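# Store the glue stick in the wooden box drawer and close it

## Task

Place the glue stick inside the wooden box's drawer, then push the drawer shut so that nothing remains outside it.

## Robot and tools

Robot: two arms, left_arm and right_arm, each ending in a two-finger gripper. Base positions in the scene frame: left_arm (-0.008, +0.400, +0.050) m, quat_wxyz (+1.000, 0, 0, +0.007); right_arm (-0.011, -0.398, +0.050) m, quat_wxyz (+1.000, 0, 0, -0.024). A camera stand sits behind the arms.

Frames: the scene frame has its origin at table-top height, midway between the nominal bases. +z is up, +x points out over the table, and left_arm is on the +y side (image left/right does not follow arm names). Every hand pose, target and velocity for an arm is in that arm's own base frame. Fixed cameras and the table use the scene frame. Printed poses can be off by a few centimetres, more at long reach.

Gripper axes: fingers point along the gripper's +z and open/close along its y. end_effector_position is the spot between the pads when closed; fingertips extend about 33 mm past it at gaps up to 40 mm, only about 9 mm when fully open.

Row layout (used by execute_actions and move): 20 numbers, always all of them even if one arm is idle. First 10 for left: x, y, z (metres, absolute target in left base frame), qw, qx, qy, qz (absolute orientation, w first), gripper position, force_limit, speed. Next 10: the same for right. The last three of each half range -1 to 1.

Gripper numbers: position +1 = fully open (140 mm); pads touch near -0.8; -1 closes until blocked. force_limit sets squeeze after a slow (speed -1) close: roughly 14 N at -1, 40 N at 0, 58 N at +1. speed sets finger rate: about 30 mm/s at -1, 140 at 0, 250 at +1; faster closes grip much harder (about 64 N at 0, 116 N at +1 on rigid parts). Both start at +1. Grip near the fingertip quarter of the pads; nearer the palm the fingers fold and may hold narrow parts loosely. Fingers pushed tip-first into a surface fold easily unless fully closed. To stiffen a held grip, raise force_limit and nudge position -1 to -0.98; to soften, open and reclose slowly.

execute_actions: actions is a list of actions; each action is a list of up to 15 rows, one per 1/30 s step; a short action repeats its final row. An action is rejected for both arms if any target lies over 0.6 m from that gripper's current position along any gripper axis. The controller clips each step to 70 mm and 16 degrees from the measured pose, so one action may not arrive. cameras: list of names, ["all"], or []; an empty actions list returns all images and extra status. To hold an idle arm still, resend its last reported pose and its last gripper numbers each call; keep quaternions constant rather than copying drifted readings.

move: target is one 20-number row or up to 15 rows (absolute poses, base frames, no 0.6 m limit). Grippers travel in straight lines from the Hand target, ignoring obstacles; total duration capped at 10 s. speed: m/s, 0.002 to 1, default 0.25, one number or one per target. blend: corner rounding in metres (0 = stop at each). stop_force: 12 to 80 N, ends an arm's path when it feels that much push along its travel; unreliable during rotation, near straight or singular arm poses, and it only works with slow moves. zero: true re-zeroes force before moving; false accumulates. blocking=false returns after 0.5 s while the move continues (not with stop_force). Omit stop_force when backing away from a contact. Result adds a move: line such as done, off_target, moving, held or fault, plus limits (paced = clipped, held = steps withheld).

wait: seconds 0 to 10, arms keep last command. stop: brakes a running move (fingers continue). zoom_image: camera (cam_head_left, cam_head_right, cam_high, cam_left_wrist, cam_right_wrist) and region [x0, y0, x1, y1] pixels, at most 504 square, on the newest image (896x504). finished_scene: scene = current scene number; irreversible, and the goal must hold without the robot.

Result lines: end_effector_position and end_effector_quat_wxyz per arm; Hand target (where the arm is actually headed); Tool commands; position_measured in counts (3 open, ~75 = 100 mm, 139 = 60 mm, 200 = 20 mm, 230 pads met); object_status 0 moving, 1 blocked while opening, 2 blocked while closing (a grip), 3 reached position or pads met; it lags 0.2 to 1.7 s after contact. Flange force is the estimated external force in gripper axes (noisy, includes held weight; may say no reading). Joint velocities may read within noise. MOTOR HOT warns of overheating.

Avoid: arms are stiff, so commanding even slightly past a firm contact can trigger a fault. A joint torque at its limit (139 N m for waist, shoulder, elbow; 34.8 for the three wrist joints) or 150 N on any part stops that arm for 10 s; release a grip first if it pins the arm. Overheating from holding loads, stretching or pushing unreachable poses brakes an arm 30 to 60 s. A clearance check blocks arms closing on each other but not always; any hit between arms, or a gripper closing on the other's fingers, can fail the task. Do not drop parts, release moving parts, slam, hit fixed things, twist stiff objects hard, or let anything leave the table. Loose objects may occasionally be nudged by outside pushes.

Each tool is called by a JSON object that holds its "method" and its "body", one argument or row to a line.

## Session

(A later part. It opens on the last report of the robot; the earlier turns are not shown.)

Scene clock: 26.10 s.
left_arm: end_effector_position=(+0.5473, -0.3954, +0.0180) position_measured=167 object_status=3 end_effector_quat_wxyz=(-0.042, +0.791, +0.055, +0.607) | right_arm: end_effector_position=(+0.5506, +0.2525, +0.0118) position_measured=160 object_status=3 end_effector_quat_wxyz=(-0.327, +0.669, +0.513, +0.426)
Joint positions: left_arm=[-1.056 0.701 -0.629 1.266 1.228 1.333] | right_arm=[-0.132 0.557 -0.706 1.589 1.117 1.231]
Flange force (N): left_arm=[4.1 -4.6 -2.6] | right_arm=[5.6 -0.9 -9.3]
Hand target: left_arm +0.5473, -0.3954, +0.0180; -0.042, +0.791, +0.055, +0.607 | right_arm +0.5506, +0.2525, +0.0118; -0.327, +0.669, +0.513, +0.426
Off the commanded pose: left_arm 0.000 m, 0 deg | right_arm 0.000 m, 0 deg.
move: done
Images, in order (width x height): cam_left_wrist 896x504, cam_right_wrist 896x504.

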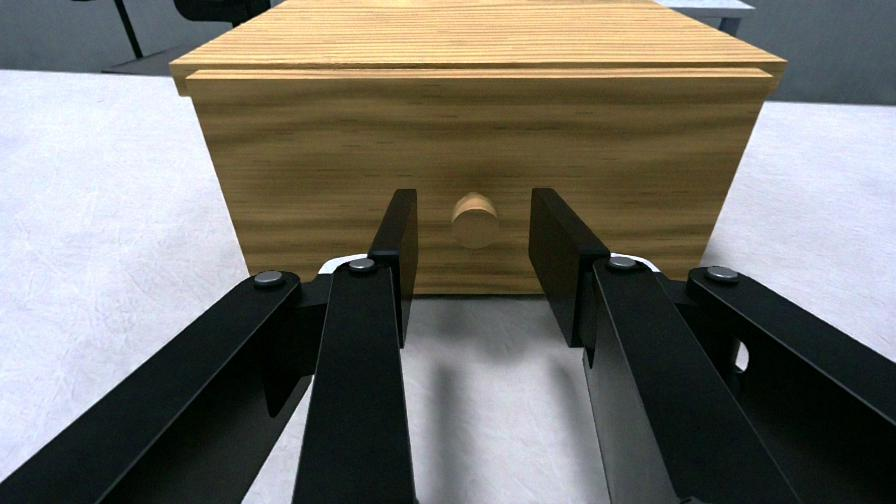

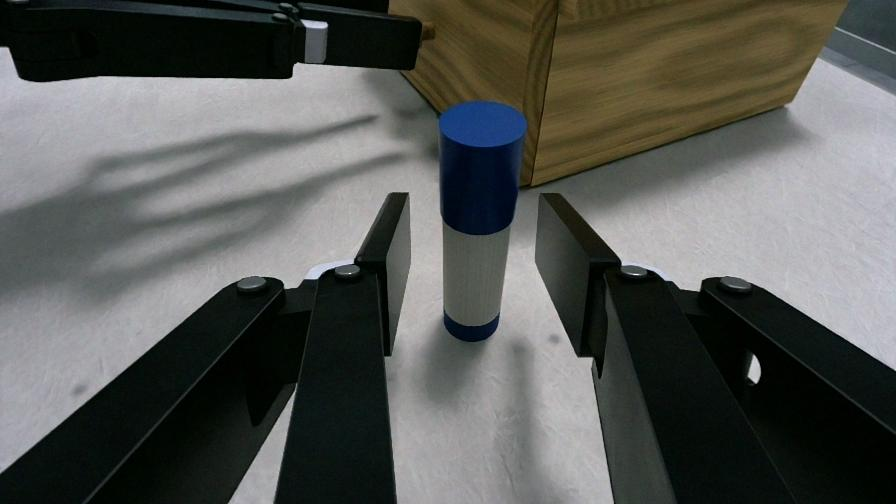

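{"method": "move", "body": {
  "target": [0.5612,-0.3934,0.0131,-0.0425,0.7915,0.0554,0.6073,-0.3,1,0,0.5506,0.2525,0.0118,-0.3271,0.6691,0.5135,0.4263,-0.25,1,0],
  "speed": 0.04,
  "stop_force": 15,
  "cameras": ["all"]
}}

{"method": "zoom_image", "body": {
  "camera": "cam_head_left",
  "region": [320, 220, 520, 332]
}}

{"method": "zoom_image", "body": {
  "camera": "cam_right_wrist",
  "region": [360, 0, 560, 112]
}}

{"method": "zoom_image", "body": {
  "camera": "cam_high",
  "region": [300, 200, 500, 312]
}}

Scene clock: 28.97 s.
left_arm: end_effector_position=(+0.5612, -0.3934, +0.0131) position_measured=167 object_status=3 end_effector_quat_wxyz=(-0.042, +0.791, +0.055, +0.607) | right_arm: end_effector_position=(+0.5506, +0.2525, +0.0118) position_measured=160 object_status=3 end_effector_quat_wxyz=(-0.327, +0.669, +0.513, +0.426)
Joint positions: left_arm=[-1.02 0.718 -0.612 1.231 1.22 1.336] | right_arm=[-0.132 0.557 -0.706 1.589 1.117 1.231]
Flange force (N): left_arm=[4.4 -5.1 -2.0] | right_arm=[5.4 -1.2 -9.4]
Hand target: left_arm +0.5612, -0.3934, +0.0131; -0.042, +0.791, +0.055, +0.607 | right_arm +0.5506, +0.2525, +0.0118; -0.327, +0.669, +0.513, +0.426
Off the commanded pose: left_arm 0.000 m, 0 deg | right_arm 0.000 m, 0 deg.
move: done

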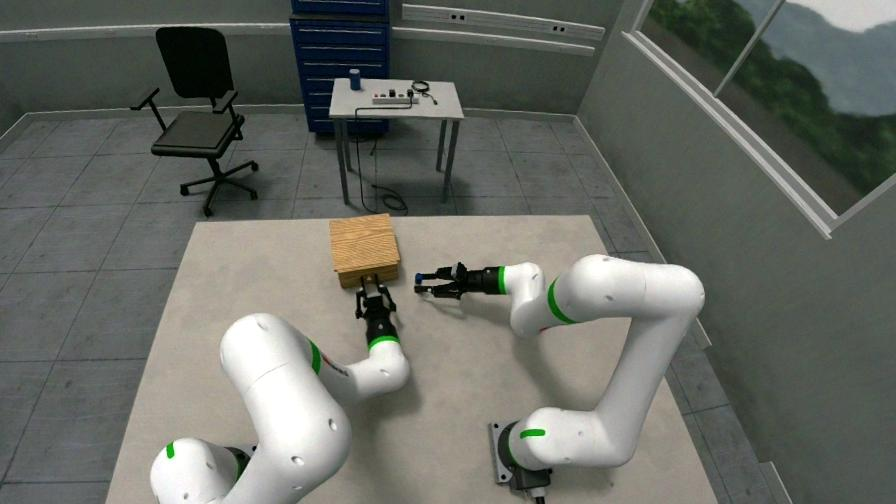

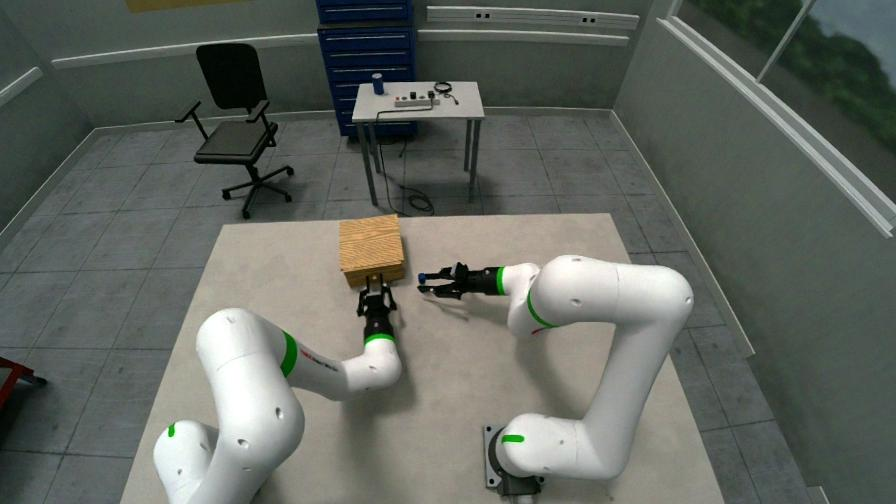

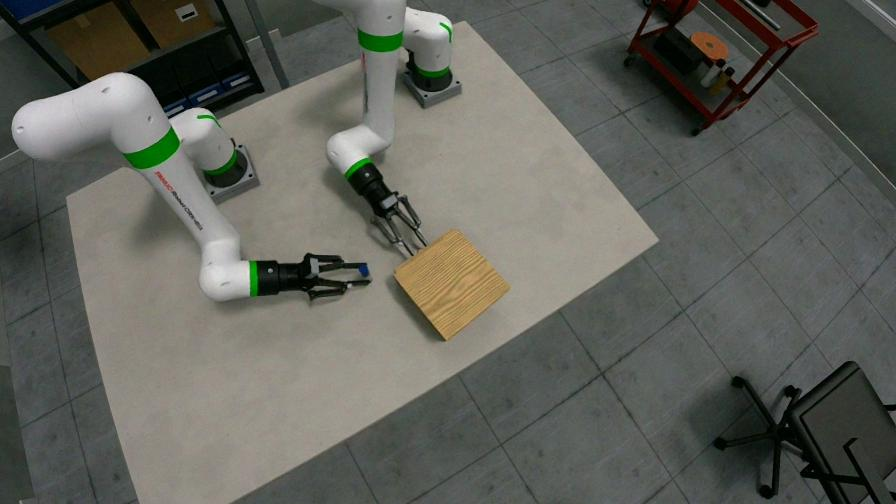

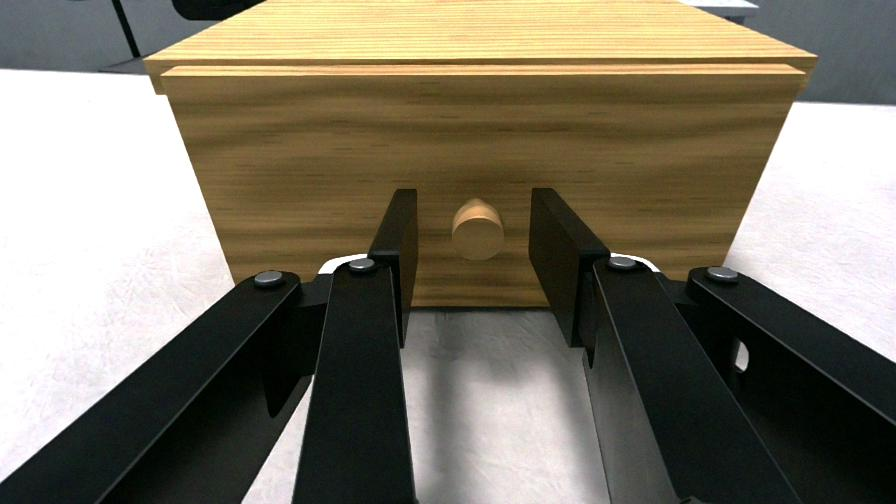

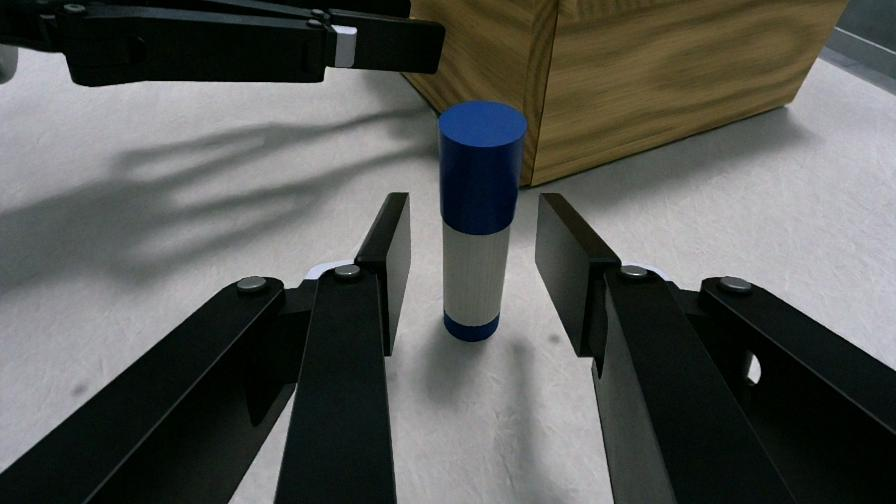

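Scaled by 2.520 from the camera's 896x504 image, which has a finer 1280x720 frame.

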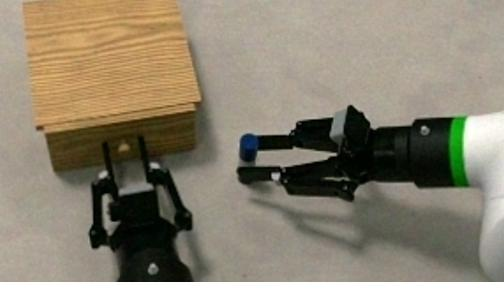

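Scaled by 2.520 from the camera's 896x504 image, which has a finer 1280x720 frame.

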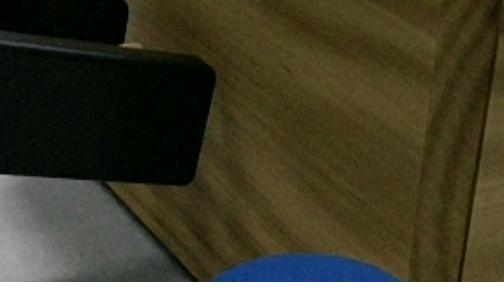

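Scaled by 2.520 from the camera's 896x504 image, which has a finer 1280x720 frame.

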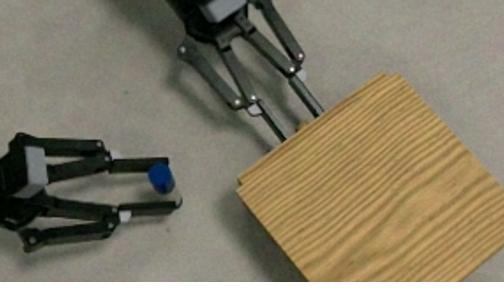

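{"method": "move", "body": {
  "target": [
    [0.5612,-0.3951,0.0118,-0.0425,0.7915,0.0554,0.6073,-0.3,1,0,0.5506,0.2525,0.0118,-0.3271,0.6691,0.5135,0.4263,-1,-0.4,-1],
    [0.5612,-0.3951,0.0118,-0.0425,0.7915,0.0554,0.6073,-1,-0.2,-1,0.5506,0.2525,0.0118,-0.3271,0.6691,0.5135,0.4263,-1,-0.4,-1]
  ],
  "speed": 0.04,
  "cameras": ["cam_left_wrist","cam_right_wrist"]
}}

Scene clock: 31.57 s.
left_arm: end_effector_position=(+0.5612, -0.3951, +0.0118) position_measured=205 object_status=0 end_effector_quat_wxyz=(-0.043, +0.791, +0.055, +0.607) | right_arm: end_effector_position=(+0.5506, +0.2525, +0.0118) position_measured=195 object_status=2 end_effector_quat_wxyz=(-0.327, +0.669, +0.513, +0.426)
Joint positions: left_arm=[-1.023 0.723 -0.607 1.233 1.221 1.336] | right_arm=[-0.132 0.557 -0.706 1.589 1.117 1.231]
Flange force (N): left_arm=[4.3 -5.0 -4.2] | right_arm=[5.4 -1.1 -8.5]
Hand target: left_arm +0.5612, -0.3951, +0.0118; -0.042, +0.791, +0.055, +0.607 | right_arm +0.5506, +0.2525, +0.0118; -0.327, +0.669, +0.513, +0.426
Off the commanded pose: left_arm 0.000 m, 0 deg | right_arm 0.000 m, 0 deg.
move: done
Images, in order (width x height): cam_left_wrist 896x504, cam_right_wrist 896x504.

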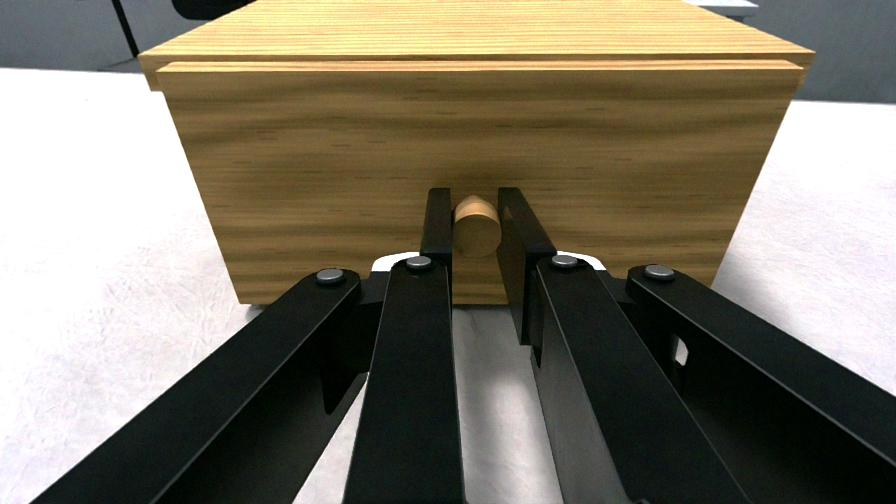

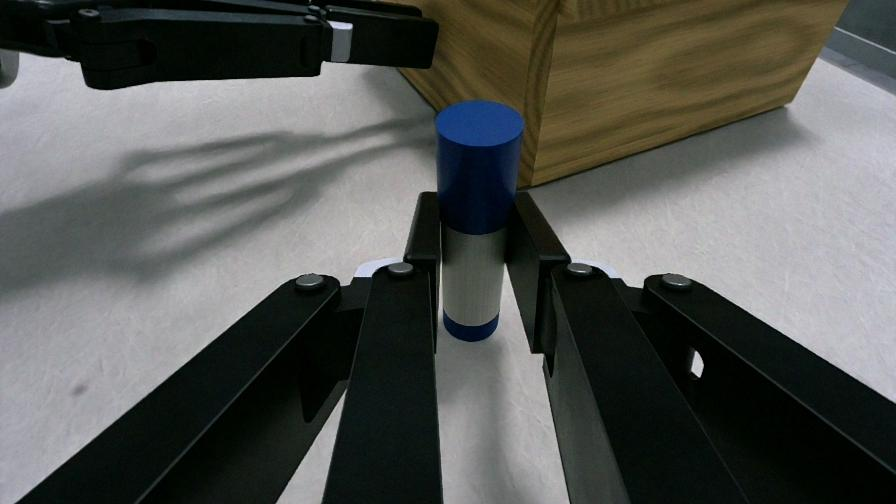

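{"method": "move", "body": {
  "target": [0.5117,-0.4021,0.0118,-0.0425,0.7915,0.0554,0.6073,-1,-0.2,-1,0.5506,0.2525,0.12,-0.3271,0.6691,0.5135,0.4263,-1,-0.4,-1],
  "speed": 0.1,
  "cameras": ["cam_left_wrist","cam_right_wrist","cam_high"]
}}

Scene clock: 33.23 s.
left_arm: end_effector_position=(+0.5117, -0.4021, +0.0118) position_measured=205 object_status=2 end_effector_quat_wxyz=(-0.043, +0.791, +0.055, +0.607) | right_arm: end_effector_position=(+0.5506, +0.2525, +0.1200) position_measured=195 object_status=2 end_effector_quat_wxyz=(-0.327, +0.669, +0.513, +0.426)
Joint positions: left_arm=[-1.149 0.704 -0.653 1.351 1.256 1.355] | right_arm=[-0.172 0.341 -0.683 1.736 1.156 0.97]
Flange force (N): left_arm=[5.1 -4.3 -1.7] | right_arm=[4.7 -2.1 -8.5]
Hand target: left_arm +0.5117, -0.4021, +0.0118; -0.042, +0.791, +0.055, +0.607 | right_arm +0.5506, +0.2525, +0.1200; -0.327, +0.669, +0.513, +0.426
Off the commanded pose: left_arm 0.000 m, 0 deg | right_arm 0.000 m, 0 deg.
move: done
Images, in order (width x height): cam_high 896x504, cam_left_wrist 896x504, cam_right_wrist 896x504.

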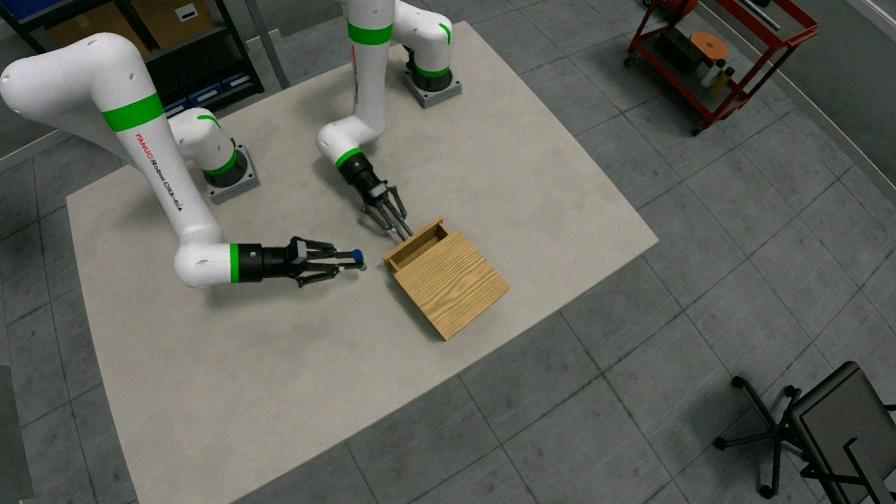

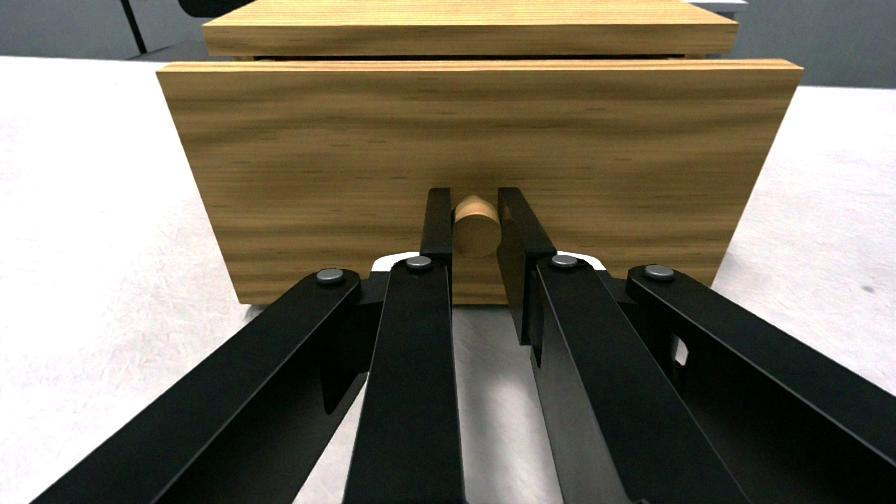

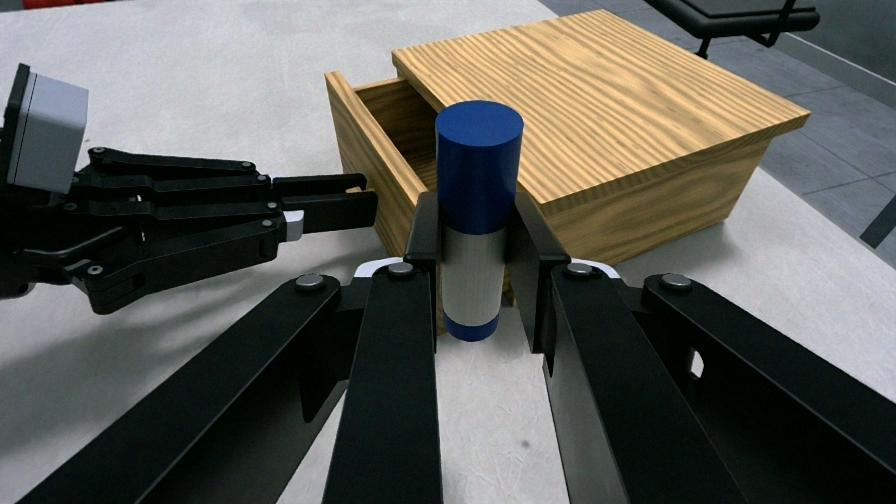

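{"method": "move", "body": {
  "target": [0.4404,-0.4121,0.0118,-0.0425,0.7915,0.0554,0.6073,-1,-0.2,-1,0.5506,0.2525,0.235,-0.3271,0.6691,0.5135,0.4263,-1,-0.4,-1],
  "speed": 0.12,
  "stop_force": 20,
  "cameras": ["cam_left_wrist","cam_right_wrist","cam_high"]
}}

Scene clock: 36.53 s.
left_arm: end_effector_position=(+0.4404, -0.4121, +0.0118) position_measured=205 object_status=2 end_effector_quat_wxyz=(-0.043, +0.791, +0.055, +0.607) | right_arm: end_effector_position=(+0.5506, +0.2525, +0.2350) position_measured=195 object_status=2 end_effector_quat_wxyz=(-0.327, +0.669, +0.513, +0.426)
Joint positions: left_arm=[-1.35 0.69 -0.689 1.543 1.298 1.372] | right_arm=[-0.207 0.173 -0.58 1.865 1.24 0.691]
Flange force (N): left_arm=[3.7 -5.1 -0.3] | right_arm=[3.7 -2.7 -7.2]
Hand target: left_arm +0.4404, -0.4121, +0.0118; -0.042, +0.791, +0.055, +0.607 | right_arm +0.5506, +0.2525, +0.2350; -0.327, +0.669, +0.513, +0.426
Off the commanded pose: left_arm 0.000 m, 0 deg | right_arm 0.000 m, 0 deg.
move: done
Images, in order (width x height): cam_high 896x504, cam_left_wrist 896x504, cam_right_wrist 896x504.

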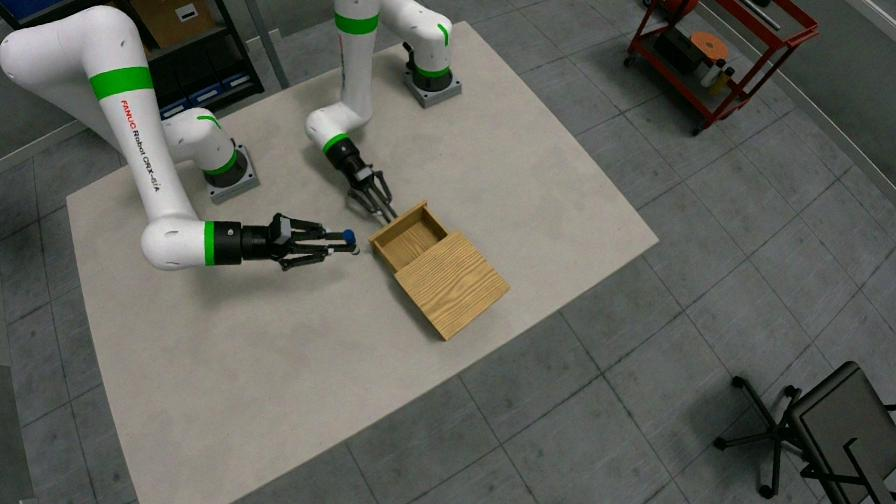

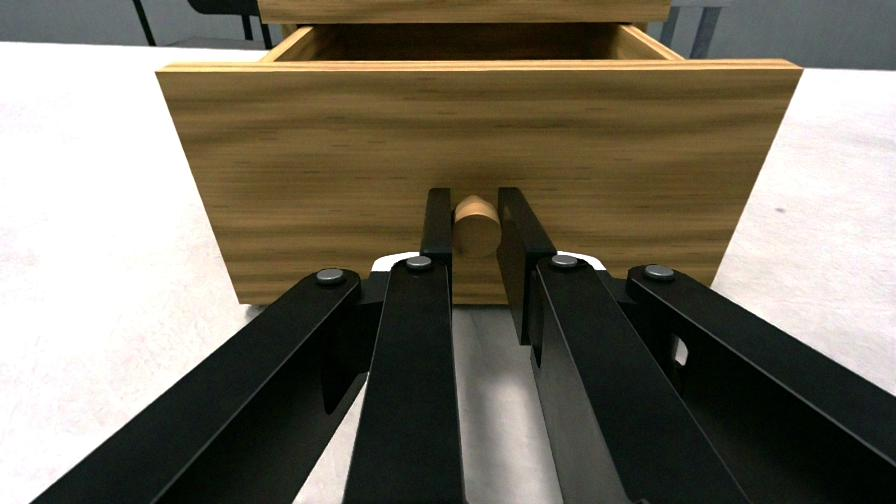

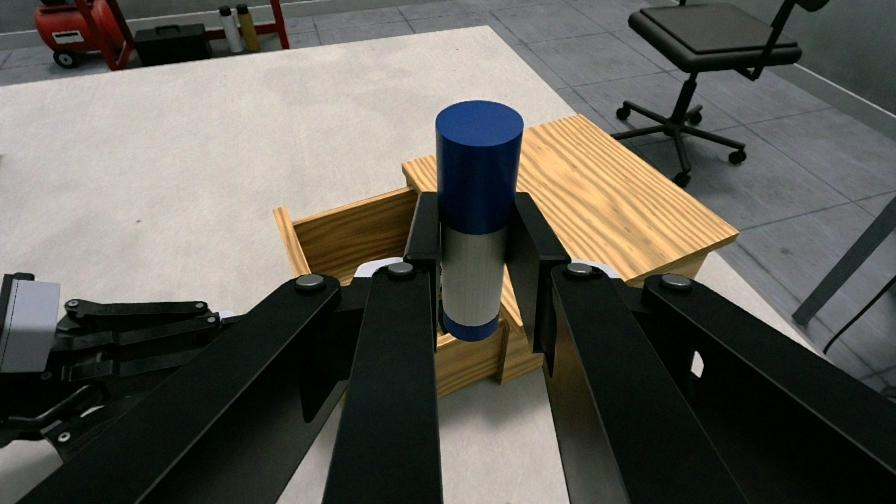

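{"method": "move", "body": {
  "target": [0.4404,-0.4121,0.0118,-0.0425,0.7915,0.0554,0.6073,-1,-0.2,-1,0.538,0.4406,0.15,0.1011,0.6273,0.7677,-0.0826,-1,-0.4,-1],
  "speed": 0.4,
  "cameras": ["all"]
}}

Scene clock: 39.53 s.
left_arm: end_effector_position=(+0.4404, -0.4121, +0.0118) position_measured=205 object_status=2 end_effector_quat_wxyz=(-0.042, +0.791, +0.055, +0.607) | right_arm: end_effector_position=(+0.5379, +0.4406, +0.1500) position_measured=195 object_status=2 end_effector_quat_wxyz=(+0.069, +0.631, +0.770, -0.070)
Joint positions: left_arm=[-1.35 0.69 -0.689 1.543 1.298 1.372] | right_arm=[0.59 0.808 0.933 3.318 1.789 -0.362]
Flange force (N): left_arm=[4.0 -5.4 -0.8] | right_arm=[-5.9 -5.1 -1.8]
Hand target: left_arm +0.4404, -0.4121, +0.0118; -0.042, +0.791, +0.055, +0.607 | right_arm +0.5379, +0.4406, +0.1500; +0.069, +0.631, +0.770, -0.070
Off the commanded pose: left_arm 0.000 m, 0 deg | right_arm 0.000 m, 4 deg.
joint sent to its limit (right arm) — joint 4 (forearm roll), upper limit. The joint targets are off in orientation, not in position.
move: off_target (right_arm)

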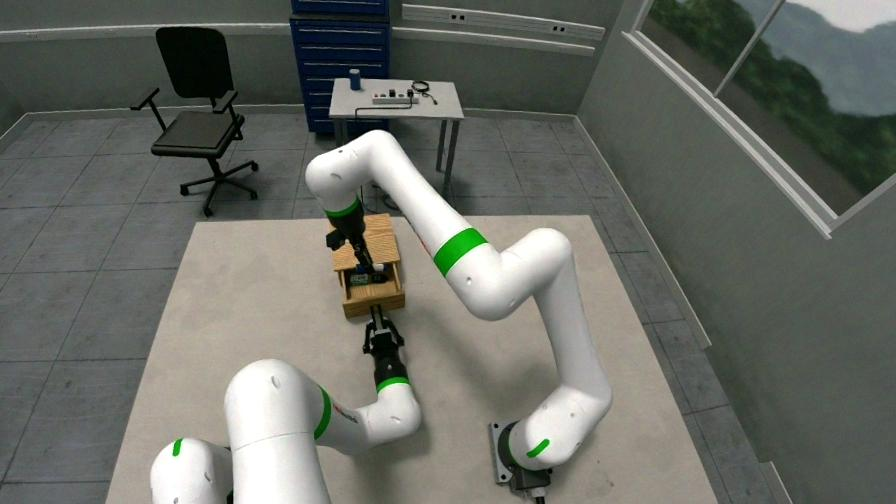

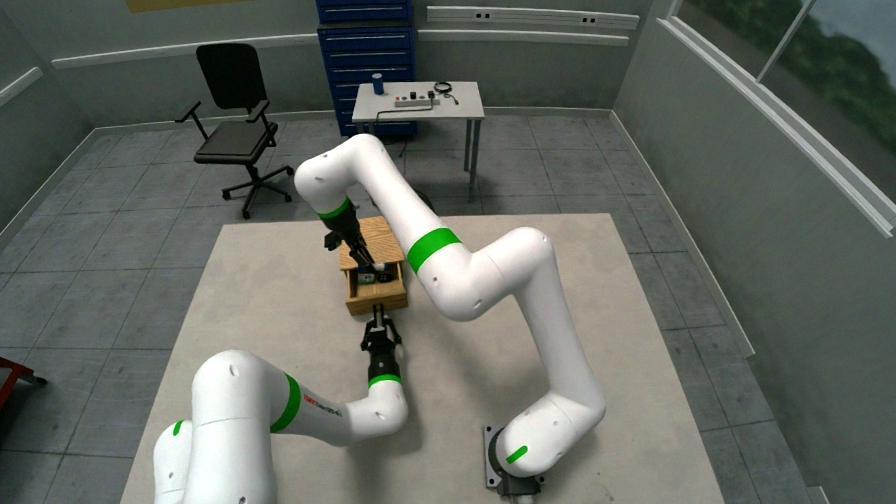

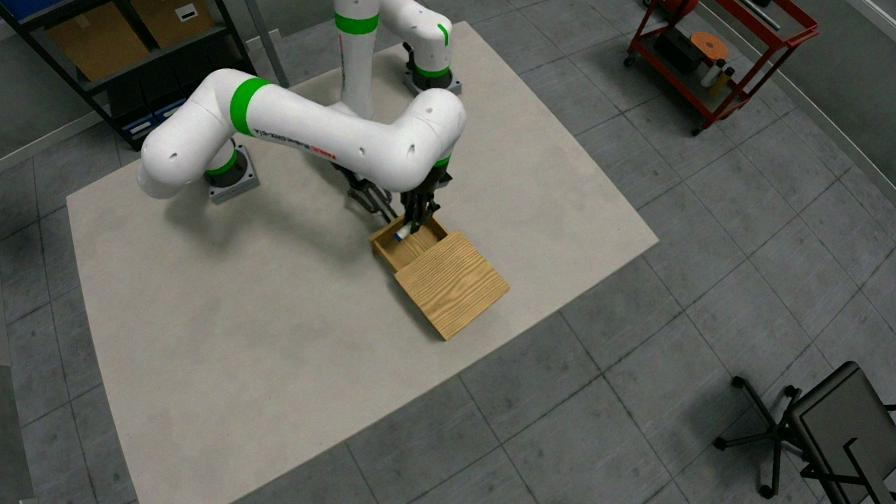

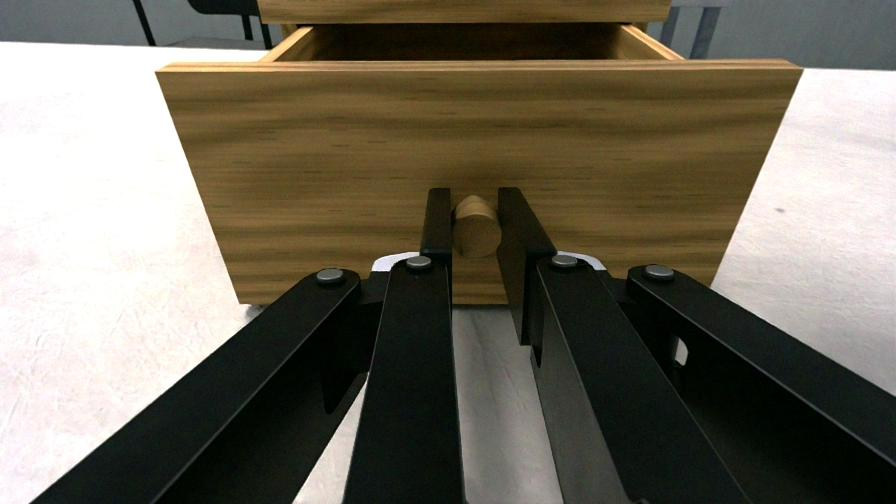

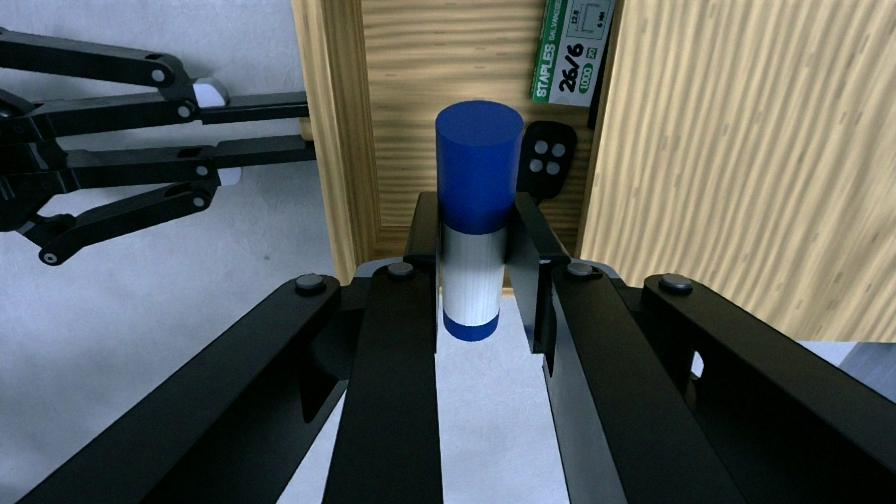

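{"method": "zoom_image", "body": {
  "camera": "cam_right_wrist",
  "region": [290, 0, 690, 300]
}}

{"method": "zoom_image", "body": {
  "camera": "cam_head_left",
  "region": [310, 210, 430, 330]
}}

{"method": "zoom_image", "body": {
  "camera": "cam_high",
  "region": [350, 180, 470, 300]
}}

Scaled by 1.260 from the camera's 896x504 image, which has a finer 1280x720 frame.

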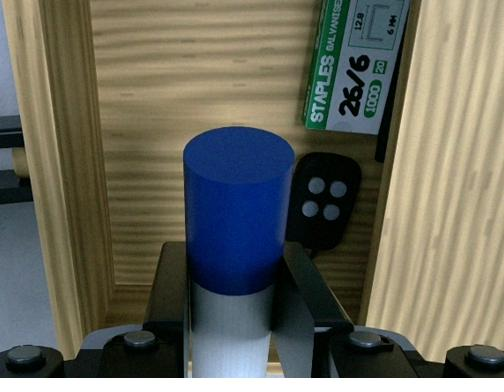

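Scaled by 4.200 from the camera's 896x504 image, which has a finer 1280x720 frame.

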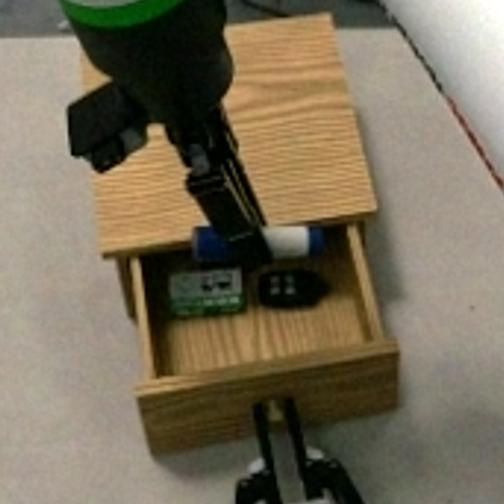

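Scaled by 4.200 from the camera's 896x504 image, which has a finer 1280x720 frame.

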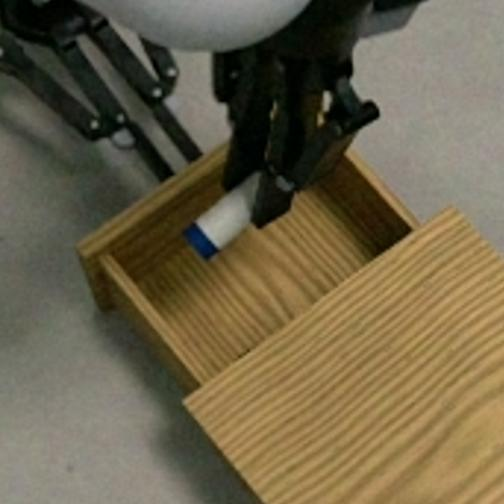

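{"method": "move", "body": {
  "target": [
    [0.4404,-0.4121,0.0118,-0.0425,0.7915,0.0554,0.6073,-1,-0.2,-1,0.534,0.4398,0.055,0.069,0.631,0.77,-0.07,-1,-0.4,-1],
    [0.4404,-0.4121,0.0118,-0.0425,0.7915,0.0554,0.6073,-1,-0.2,-1,0.534,0.4398,0.0116,0.069,0.631,0.77,-0.07,-1,-0.4,-1]
  ],
  "speed": [0.15,0.04],
  "stop_force": 12,
  "cameras": ["cam_head_left","cam_high","cam_right_wrist"]
}}

{"method": "zoom_image", "body": {
  "camera": "cam_head_left",
  "region": [310, 210, 430, 330]
}}

{"method": "zoom_image", "body": {
  "camera": "cam_high",
  "region": [350, 180, 470, 300]
}}

Scene clock: 43.57 s.
left_arm: end_effector_position=(+0.4404, -0.4121, +0.0118) position_measured=205 object_status=2 end_effector_quat_wxyz=(-0.042, +0.791, +0.055, +0.607) | right_arm: end_effector_position=(+0.5340, +0.4398, +0.0116) position_measured=195 object_status=2 end_effector_quat_wxyz=(+0.069, +0.631, +0.770, -0.070)
Joint positions: left_arm=[-1.35 0.69 -0.689 1.543 1.298 1.372] | right_arm=[0.592 0.832 0.65 3.315 1.486 -0.417]
Flange force (N): left_arm=[3.5 -4.9 -0.4] | right_arm=[-5.0 -4.5 -4.6]
Hand target: left_arm +0.4404, -0.4121, +0.0118; -0.042, +0.791, +0.055, +0.607 | right_arm +0.5340, +0.4398, +0.0116; +0.069, +0.631, +0.770, -0.070
Off the commanded pose: left_arm 0.000 m, 0 deg | right_arm 0.000 m, 0 deg.
move: done
Images, in order (width x height): cam_head_left 896x504, cam_high 896x504, cam_right_wrist 896x504.

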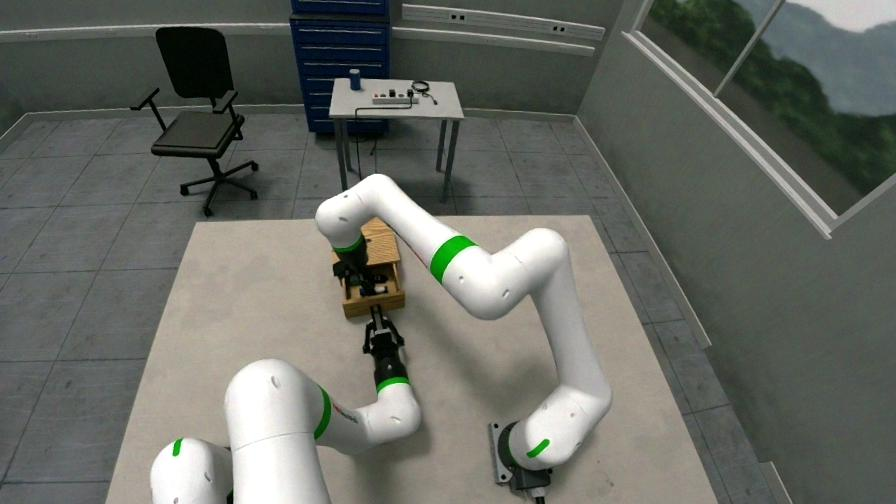

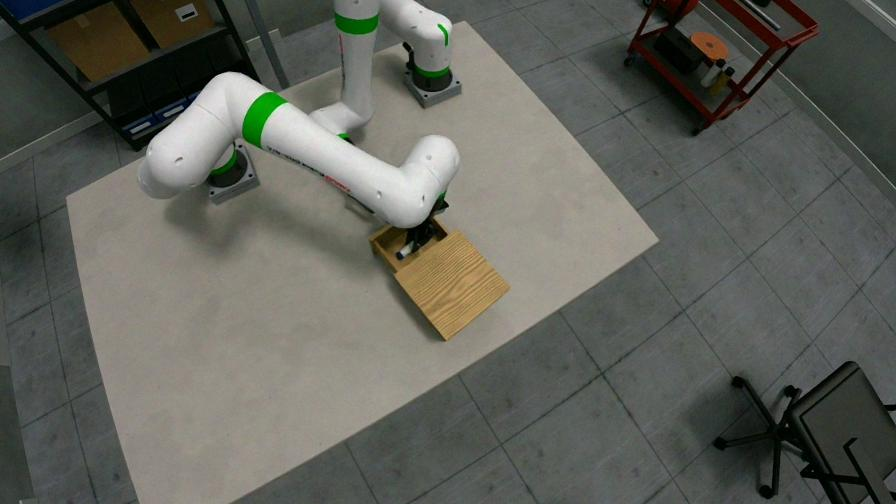

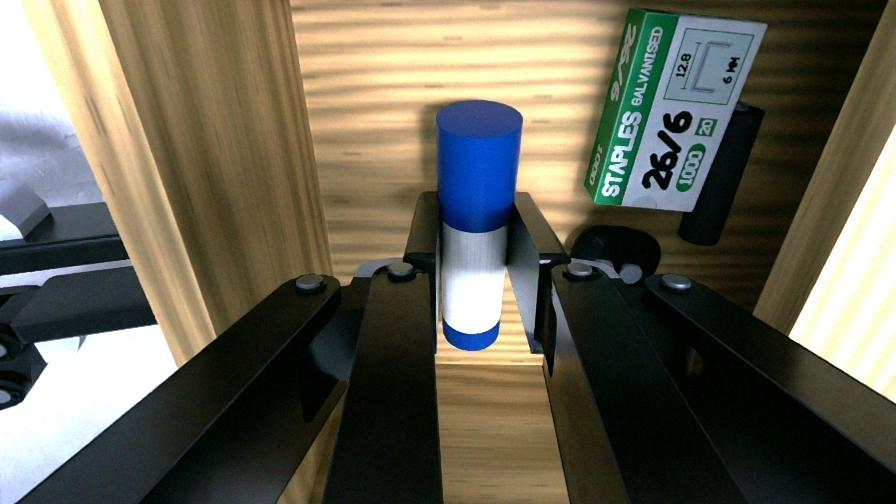

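Scaled by 4.200 from the camera's 896x504 image, which has a finer 1280x720 frame.

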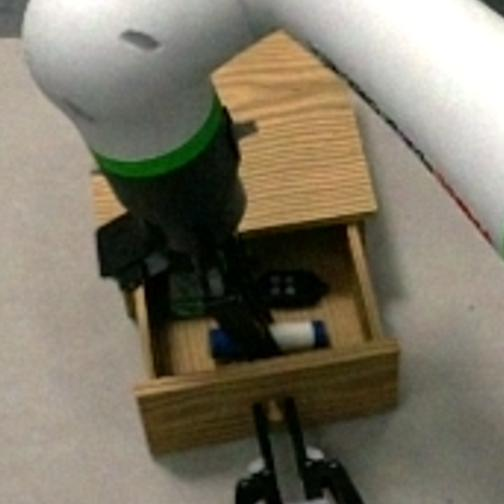

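Scaled by 4.200 from the camera's 896x504 image, which has a finer 1280x720 frame.

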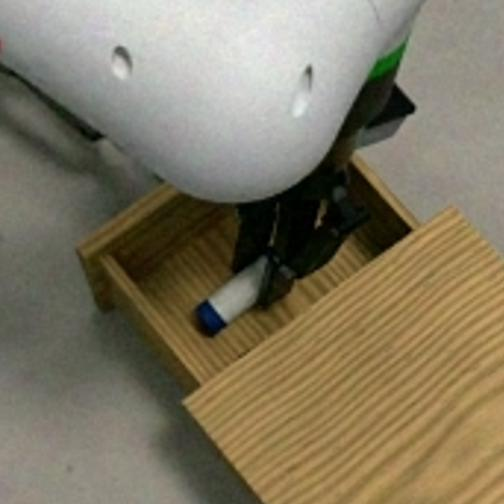

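{"method": "move", "body": {
  "target": [
    [0.4404,-0.4121,0.0118,-0.0425,0.7915,0.0554,0.6073,-1,-0.2,-1,0.534,0.4398,0.0116,0.069,0.631,0.77,-0.07,-0.3,-0.4,-1],
    [0.4404,-0.4121,0.0118,-0.0425,0.7915,0.0554,0.6073,-1,-0.2,-1,0.534,0.4398,0.2,0.069,0.631,0.77,-0.07,-0.3,-0.4,-1]
  ],
  "speed": [0.1,0.25],
  "cameras": ["cam_head_left","cam_right_wrist"]
}}

{"method": "zoom_image", "body": {
  "camera": "cam_head_left",
  "region": [310, 210, 430, 330]
}}

Scene clock: 46.13 s.
left_arm: end_effector_position=(+0.4404, -0.4121, +0.0118) position_measured=205 object_status=2 end_effector_quat_wxyz=(-0.042, +0.791, +0.055, +0.607) | right_arm: end_effector_position=(+0.5340, +0.4398, +0.1999) position_measured=167 object_status=3 end_effector_quat_wxyz=(+0.066, +0.631, +0.770, -0.069)
Joint positions: left_arm=[-1.35 0.69 -0.689 1.543 1.298 1.372] | right_arm=[0.589 0.818 1.068 3.318 1.911 -0.34]
Flange force (N): left_arm=[3.8 -5.0 -0.9] | right_arm=no reading
Hand target: left_arm +0.4404, -0.4121, +0.0118; -0.042, +0.791, +0.055, +0.607 | right_arm +0.5339, +0.4398, +0.2000; +0.066, +0.631, +0.770, -0.069
Off the commanded pose: left_arm 0.000 m, 0 deg | right_arm 0.000 m, 0 deg.
joint sent to its limit (right arm) — joint 4 (forearm roll), upper limit. The joint targets still meet the commanded pose.
move: done
Images, in order (width x height): cam_head_left 896x504, cam_right_wrist 896x504.

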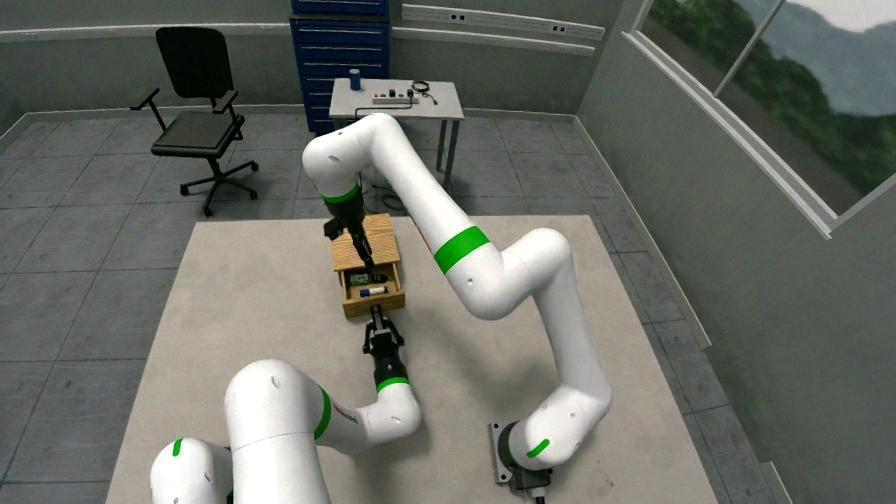

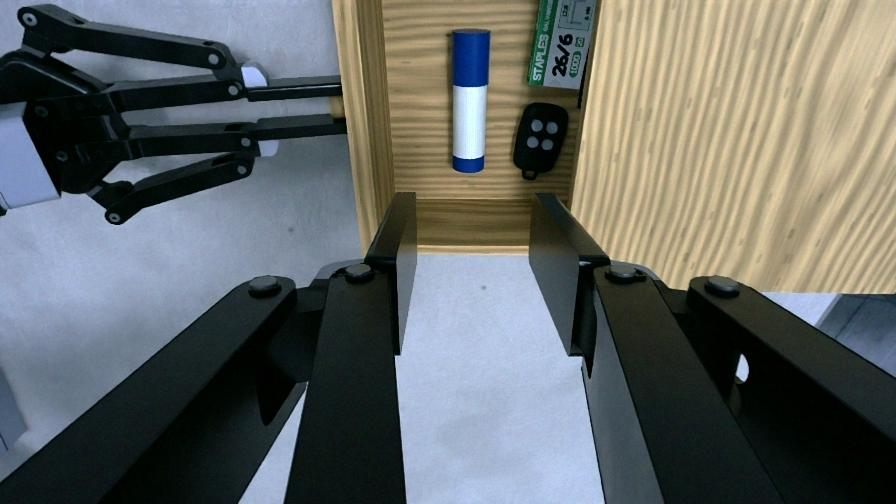

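Scaled by 4.200 from the camera's 896x504 image, which has a finer 1280x720 frame.

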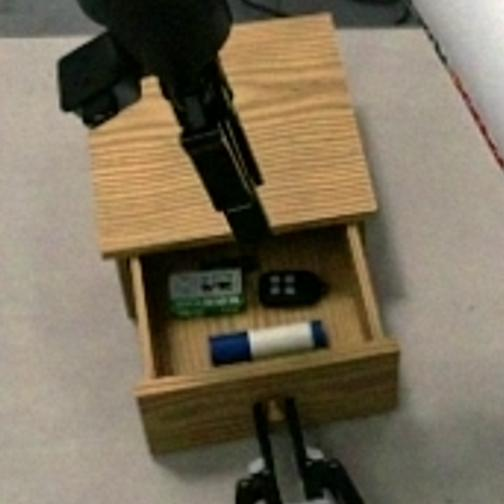

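{"method": "move", "body": {
  "target": [
    [0.5500,-0.3967,0.0118,-0.0425,0.7915,0.0554,0.6073,-1,-0.2,-1,0.5339,0.4398,0.2,0.066,0.631,0.77,-0.069,-0.3,-0.4,-1],
    [0.5632,-0.3948,0.0118,-0.0425,0.7915,0.0554,0.6073,-1,-0.2,-1,0.5339,0.4398,0.2,0.066,0.631,0.77,-0.069,-0.3,-0.4,-1]
  ],
  "speed": [0.11,0.04],
  "stop_force": 22,
  "cameras": ["cam_left_wrist","cam_head_left","cam_high"]
}}

{"method": "zoom_image", "body": {
  "camera": "cam_high",
  "region": [350, 200, 530, 350]
}}

stop_force needs force readings from the last 0.2 s for each arm that does not count as still, and right_arm is near a pose where its force cannot be read; nothing of the call was run
Scene clock: 46.37 s.
left_arm: end_effector_position=(+0.4404, -0.4121, +0.0118) position_measured=205 object_status=2 end_effector_quat_wxyz=(-0.042, +0.791, +0.055, +0.607) | right_arm: end_effector_position=(+0.5340, +0.4398, +0.2000) position_measured=167 object_status=3 end_effector_quat_wxyz=(+0.066, +0.631, +0.770, -0.069)
Joint positions: left_arm=[-1.35 0.69 -0.689 1.543 1.298 1.372] | right_arm=[0.589 0.818 1.068 3.318 1.911 -0.34]
Flange force (N): left_arm=[3.7 -4.6 -0.7] | right_arm=no reading
Hand target: left_arm +0.4404, -0.4121, +0.0118; -0.042, +0.791, +0.055, +0.607 | right_arm +0.5339, +0.4398, +0.2000; +0.066, +0.631, +0.770, -0.069
Tool commands: left_gripper/position=-1.0 left_gripper/force_limit=-0.2 left_gripper/speed=-1.0 right_gripper/position=-0.3 right_gripper/force_limit=-0.4 right_gripper/speed=-1.0
Off the commanded pose: left_arm 0.000 m, 0 deg | right_arm 0.000 m, 0 deg.

This scene's latest camera images include none from cam_high. They are from: cam_head_left, cam_right_wrist. cam_high's image comes with the result of a call that names it in "cameras".


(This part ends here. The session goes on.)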